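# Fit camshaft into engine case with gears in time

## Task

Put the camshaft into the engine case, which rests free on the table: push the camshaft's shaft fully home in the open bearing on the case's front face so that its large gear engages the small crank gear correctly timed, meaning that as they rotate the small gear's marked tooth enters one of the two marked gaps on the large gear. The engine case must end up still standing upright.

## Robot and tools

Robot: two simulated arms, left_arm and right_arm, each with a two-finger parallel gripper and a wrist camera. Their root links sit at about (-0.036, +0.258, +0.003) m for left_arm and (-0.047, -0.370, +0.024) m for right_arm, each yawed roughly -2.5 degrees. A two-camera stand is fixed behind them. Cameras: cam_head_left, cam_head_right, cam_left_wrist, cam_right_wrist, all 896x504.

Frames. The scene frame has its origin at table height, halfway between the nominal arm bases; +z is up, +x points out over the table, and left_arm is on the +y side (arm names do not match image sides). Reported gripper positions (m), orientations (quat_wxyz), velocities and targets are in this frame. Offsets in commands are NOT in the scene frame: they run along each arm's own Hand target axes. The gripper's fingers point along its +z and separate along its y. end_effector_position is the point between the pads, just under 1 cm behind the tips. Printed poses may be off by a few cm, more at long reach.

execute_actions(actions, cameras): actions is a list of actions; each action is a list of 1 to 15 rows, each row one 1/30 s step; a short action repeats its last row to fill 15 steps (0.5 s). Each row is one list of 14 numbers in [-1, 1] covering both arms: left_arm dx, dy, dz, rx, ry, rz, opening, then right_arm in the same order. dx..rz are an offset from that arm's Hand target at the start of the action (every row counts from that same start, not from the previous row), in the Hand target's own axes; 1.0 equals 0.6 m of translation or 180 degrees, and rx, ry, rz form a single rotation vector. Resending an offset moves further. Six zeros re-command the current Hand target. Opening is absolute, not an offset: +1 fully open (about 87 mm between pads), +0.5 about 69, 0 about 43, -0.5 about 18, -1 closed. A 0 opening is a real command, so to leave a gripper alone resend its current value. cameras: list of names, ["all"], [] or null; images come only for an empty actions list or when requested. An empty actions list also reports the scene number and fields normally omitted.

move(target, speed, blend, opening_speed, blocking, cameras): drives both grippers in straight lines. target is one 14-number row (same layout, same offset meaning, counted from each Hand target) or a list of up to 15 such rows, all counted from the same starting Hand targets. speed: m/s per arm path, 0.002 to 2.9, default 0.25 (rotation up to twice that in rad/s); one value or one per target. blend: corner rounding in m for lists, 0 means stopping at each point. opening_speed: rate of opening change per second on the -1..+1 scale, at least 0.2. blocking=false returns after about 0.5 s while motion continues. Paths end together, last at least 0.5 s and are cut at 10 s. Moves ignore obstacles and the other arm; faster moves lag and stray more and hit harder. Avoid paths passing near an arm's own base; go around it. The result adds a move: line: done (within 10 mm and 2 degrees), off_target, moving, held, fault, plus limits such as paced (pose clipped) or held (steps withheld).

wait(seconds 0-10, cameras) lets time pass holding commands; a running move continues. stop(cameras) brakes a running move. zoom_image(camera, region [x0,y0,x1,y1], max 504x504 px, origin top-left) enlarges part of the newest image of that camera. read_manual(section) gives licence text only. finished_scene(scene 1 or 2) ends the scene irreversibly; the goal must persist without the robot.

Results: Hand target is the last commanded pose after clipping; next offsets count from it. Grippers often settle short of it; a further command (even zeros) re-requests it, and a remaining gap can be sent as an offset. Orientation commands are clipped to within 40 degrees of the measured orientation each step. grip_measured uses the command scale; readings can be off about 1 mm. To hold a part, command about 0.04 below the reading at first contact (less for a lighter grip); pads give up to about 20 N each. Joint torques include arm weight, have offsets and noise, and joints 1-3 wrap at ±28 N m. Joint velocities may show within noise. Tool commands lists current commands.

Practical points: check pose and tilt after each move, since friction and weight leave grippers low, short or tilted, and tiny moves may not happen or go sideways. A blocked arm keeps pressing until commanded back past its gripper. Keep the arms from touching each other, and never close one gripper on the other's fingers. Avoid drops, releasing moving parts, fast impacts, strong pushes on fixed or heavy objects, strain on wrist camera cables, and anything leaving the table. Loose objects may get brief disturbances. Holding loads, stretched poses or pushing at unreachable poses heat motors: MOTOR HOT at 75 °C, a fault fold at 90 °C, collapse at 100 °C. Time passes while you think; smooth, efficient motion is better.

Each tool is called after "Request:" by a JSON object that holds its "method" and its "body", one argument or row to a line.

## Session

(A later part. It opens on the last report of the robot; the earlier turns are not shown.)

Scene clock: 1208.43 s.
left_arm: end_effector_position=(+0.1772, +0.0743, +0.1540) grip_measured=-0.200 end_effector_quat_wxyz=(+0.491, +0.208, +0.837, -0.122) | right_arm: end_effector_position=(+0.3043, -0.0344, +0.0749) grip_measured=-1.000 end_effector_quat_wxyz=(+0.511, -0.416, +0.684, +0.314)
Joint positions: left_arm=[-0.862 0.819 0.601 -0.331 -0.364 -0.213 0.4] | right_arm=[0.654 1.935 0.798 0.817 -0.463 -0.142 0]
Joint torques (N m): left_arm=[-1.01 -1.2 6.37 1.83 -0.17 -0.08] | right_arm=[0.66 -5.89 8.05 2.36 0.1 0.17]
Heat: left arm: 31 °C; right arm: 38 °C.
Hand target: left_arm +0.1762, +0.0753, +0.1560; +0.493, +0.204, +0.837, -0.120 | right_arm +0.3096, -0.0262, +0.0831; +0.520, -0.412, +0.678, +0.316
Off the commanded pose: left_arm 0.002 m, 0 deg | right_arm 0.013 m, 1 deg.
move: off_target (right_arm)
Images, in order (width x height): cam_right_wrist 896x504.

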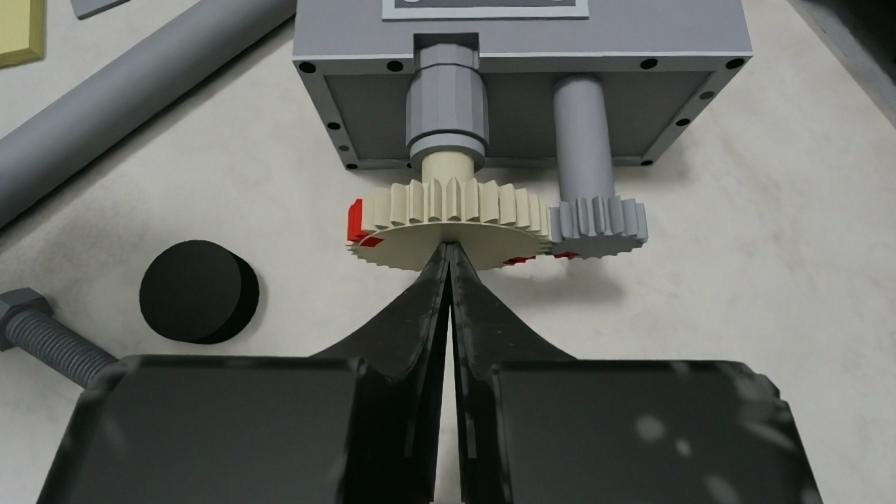

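Nearly home. Push a little more, then view.

Request:
{"method": "move", "body": {
  "target": [0,0,0,0,0,0,-0.2,-0.004,0.0,0.012,0,0,0,-1],
  "speed": 0.03
}}

Request:
{"method": "move", "body": {
  "target": [0,0,0,0,0,0,-0.2,-0.002,0.0,0.006,0,0,0,-1],
  "speed": 0.03,
  "cameras": ["cam_right_wrist"]
}}

Request:
{"method": "zoom_image", "body": {
  "camera": "cam_right_wrist",
  "region": [320, 50, 640, 290]
}}

Scene clock: 1213.67 s.
left_arm: end_effector_position=(+0.1772, +0.0743, +0.1540) grip_measured=-0.200 end_effector_quat_wxyz=(+0.491, +0.208, +0.837, -0.122) | right_arm: end_effector_position=(+0.3062, -0.0322, +0.0701) grip_measured=-1.000 end_effector_quat_wxyz=(+0.503, -0.414, +0.691, +0.312)
Joint positions: left_arm=[-0.862 0.819 0.601 -0.331 -0.364 -0.213 0.4] | right_arm=[0.658 1.95 0.82 0.792 -0.456 -0.138 0]
Joint torques (N m): left_arm=[-1.02 -1.18 6.35 1.83 -0.17 -0.08] | right_arm=[1.17 -6 8.76 2.51 0.11 0.17]
Heat: left arm: 31 °C; right arm: 38 °C.
Hand target: left_arm +0.1762, +0.0753, +0.1560; +0.493, +0.204, +0.837, -0.120 | right_arm +0.3129, -0.0195, +0.0833; +0.520, -0.412, +0.678, +0.316
Off the commanded pose: left_arm 0.002 m, 0 deg | right_arm 0.020 m, 3 deg.
move: off_target (right_arm)

Scene clock: 1214.40 s.
left_arm: end_effector_position=(+0.1772, +0.0743, +0.1540) grip_measured=-0.200 end_effector_quat_wxyz=(+0.491, +0.208, +0.837, -0.122) | right_arm: end_effector_position=(+0.3072, -0.0282, +0.0701) grip_measured=-1.000 end_effector_quat_wxyz=(+0.503, -0.415, +0.691, +0.312)
Joint positions: left_arm=[-0.862 0.819 0.601 -0.331 -0.364 -0.213 0.4] | right_arm=[0.665 1.959 0.835 0.785 -0.45 -0.137 0]
Joint torques (N m): left_arm=[-1.02 -1.2 6.35 1.82 -0.18 -0.08] | right_arm=[0.9 -6.02 8.72 2.53 0.11 0.18]
Heat: left arm: 31 °C; right arm: 38 °C.
Hand target: left_arm +0.1762, +0.0753, +0.1560; +0.493, +0.204, +0.837, -0.120 | right_arm +0.3147, -0.0161, +0.0836; +0.520, -0.412, +0.678, +0.316
Off the commanded pose: left_arm 0.002 m, 0 deg | right_arm 0.020 m, 3 deg.
move: off_target (right_arm)
Images, in order (width x height): cam_right_wrist 896x504.

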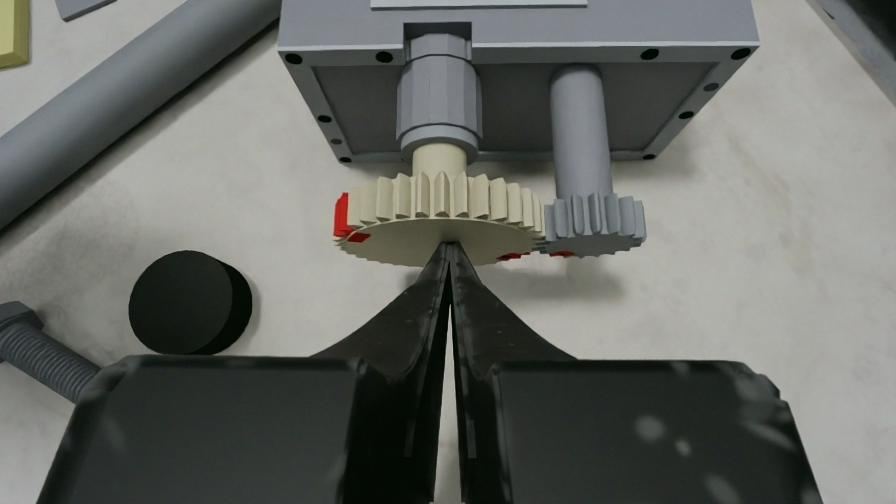

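Scaled by 1.575 from the camera's 896x504 image, which has a finer 1280x720 frame.

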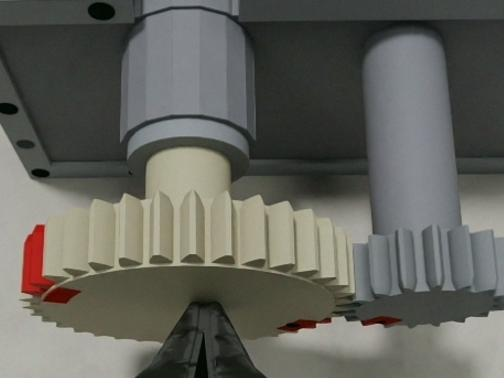

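Request:
{"method": "move", "body": {
  "target": [
    [0,0,0,0,0,0,-0.2,0,0,-0.05,0,0,0,-1],
    [0,0,0,0,0,0,-0.2,-0.019,0.014,-0.289,0,-0.139,0,-1]
  ],
  "speed": 0.15,
  "cameras": ["cam_right_wrist","cam_head_left"]
}}

Request:
{"method": "zoom_image", "body": {
  "camera": "cam_right_wrist",
  "region": [400, 0, 600, 130]
}}

Scene clock: 1223.00 s.
left_arm: end_effector_position=(+0.1772, +0.0743, +0.1540) grip_measured=-0.200 end_effector_quat_wxyz=(+0.491, +0.208, +0.837, -0.122) | right_arm: end_effector_position=(+0.2307, -0.1561, +0.1218) grip_measured=-1.000 end_effector_quat_wxyz=(+0.596, -0.350, +0.612, +0.385)
Joint positions: left_arm=[-0.862 0.819 0.601 -0.331 -0.364 -0.213 0.4] | right_arm=[0.322 1.686 0.208 1.486 -0.813 0.061 0]
Joint torques (N m): left_arm=[-1.05 -1.18 6.34 1.83 -0.17 -0.08] | right_arm=[-0.9 -4.78 2.81 2.95 0.04 0.1]
Heat: left arm: 32 °C; right arm: 38 °C.
Hand target: left_arm +0.1762, +0.0753, +0.1560; +0.493, +0.204, +0.837, -0.120 | right_arm +0.2316, -0.1584, +0.1396; +0.654, -0.334, +0.549, +0.398
Off the commanded pose: left_arm 0.002 m, 0 deg | right_arm 0.018 m, 10 deg.
joint sent to its limit (right arm) — joint 4 (wrist pitch), upper limit. The joint targets are off in orientation, not in position.
move: off_target (right_arm)
Images, in order (width x height): cam_head_left 896x504, cam_right_wrist 896x504.

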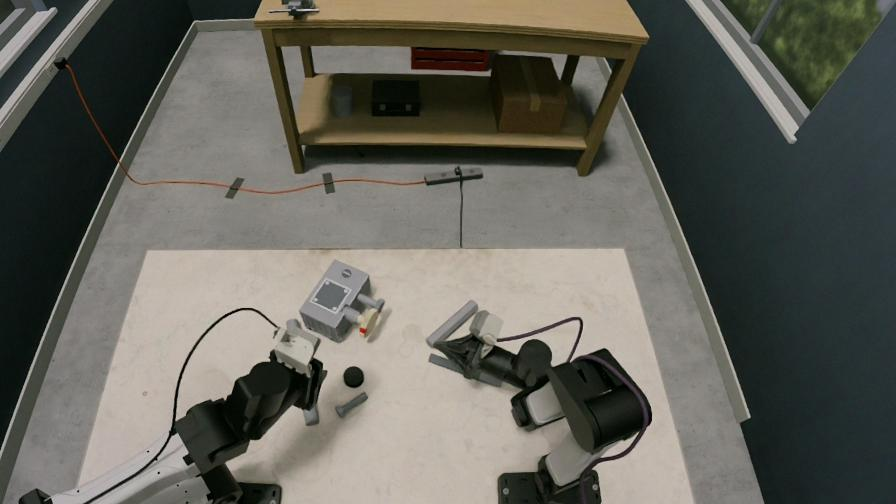

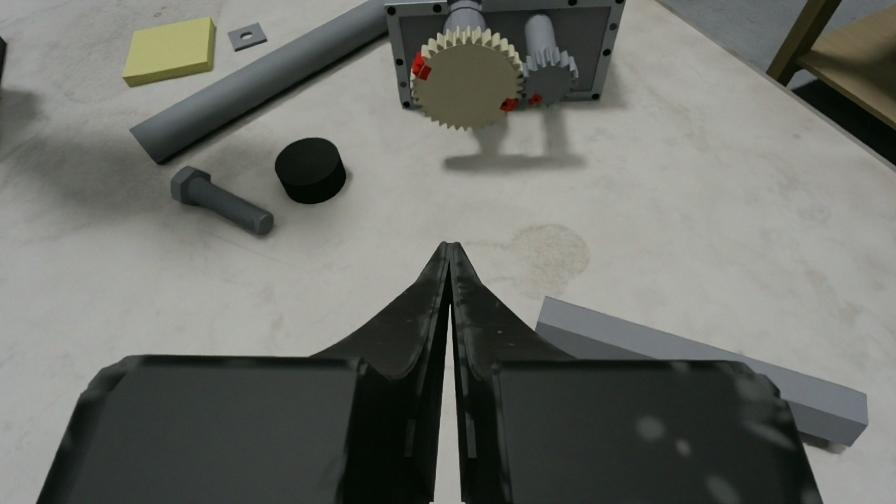

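Scaled by 2.520 from the camera's 896x504 image, which has a finer 1280x720 frame.

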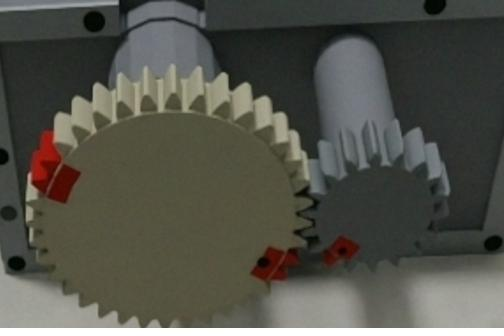

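Request:
{"method": "zoom_image", "body": {
  "camera": "cam_right_wrist",
  "region": [500, 65, 550, 115]
}}

Request:
{"method": "zoom_image", "body": {
  "camera": "cam_right_wrist",
  "region": [440, 10, 560, 110]
}}

Scaled by 10.080 from the camera's 896x504 image, which has a finer 1280x720 frame.

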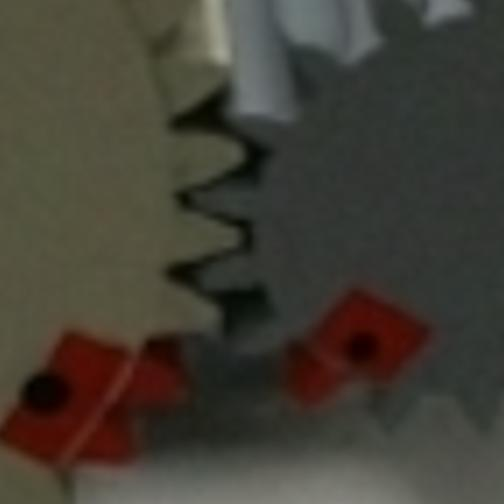

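Scaled by 4.200 from the camera's 896x504 image, which has a finer 1280x720 frame.

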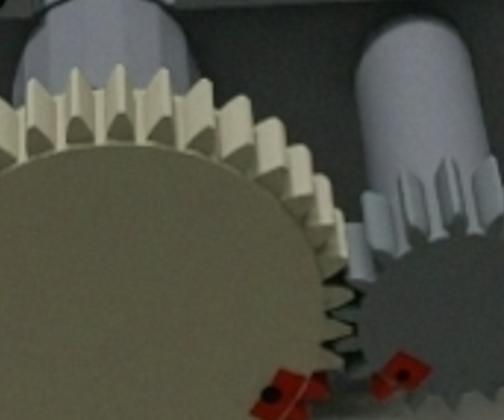

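Request:
{"method": "finished_scene", "body": {
  "scene": 2
}}

The scene is finished: the task was done.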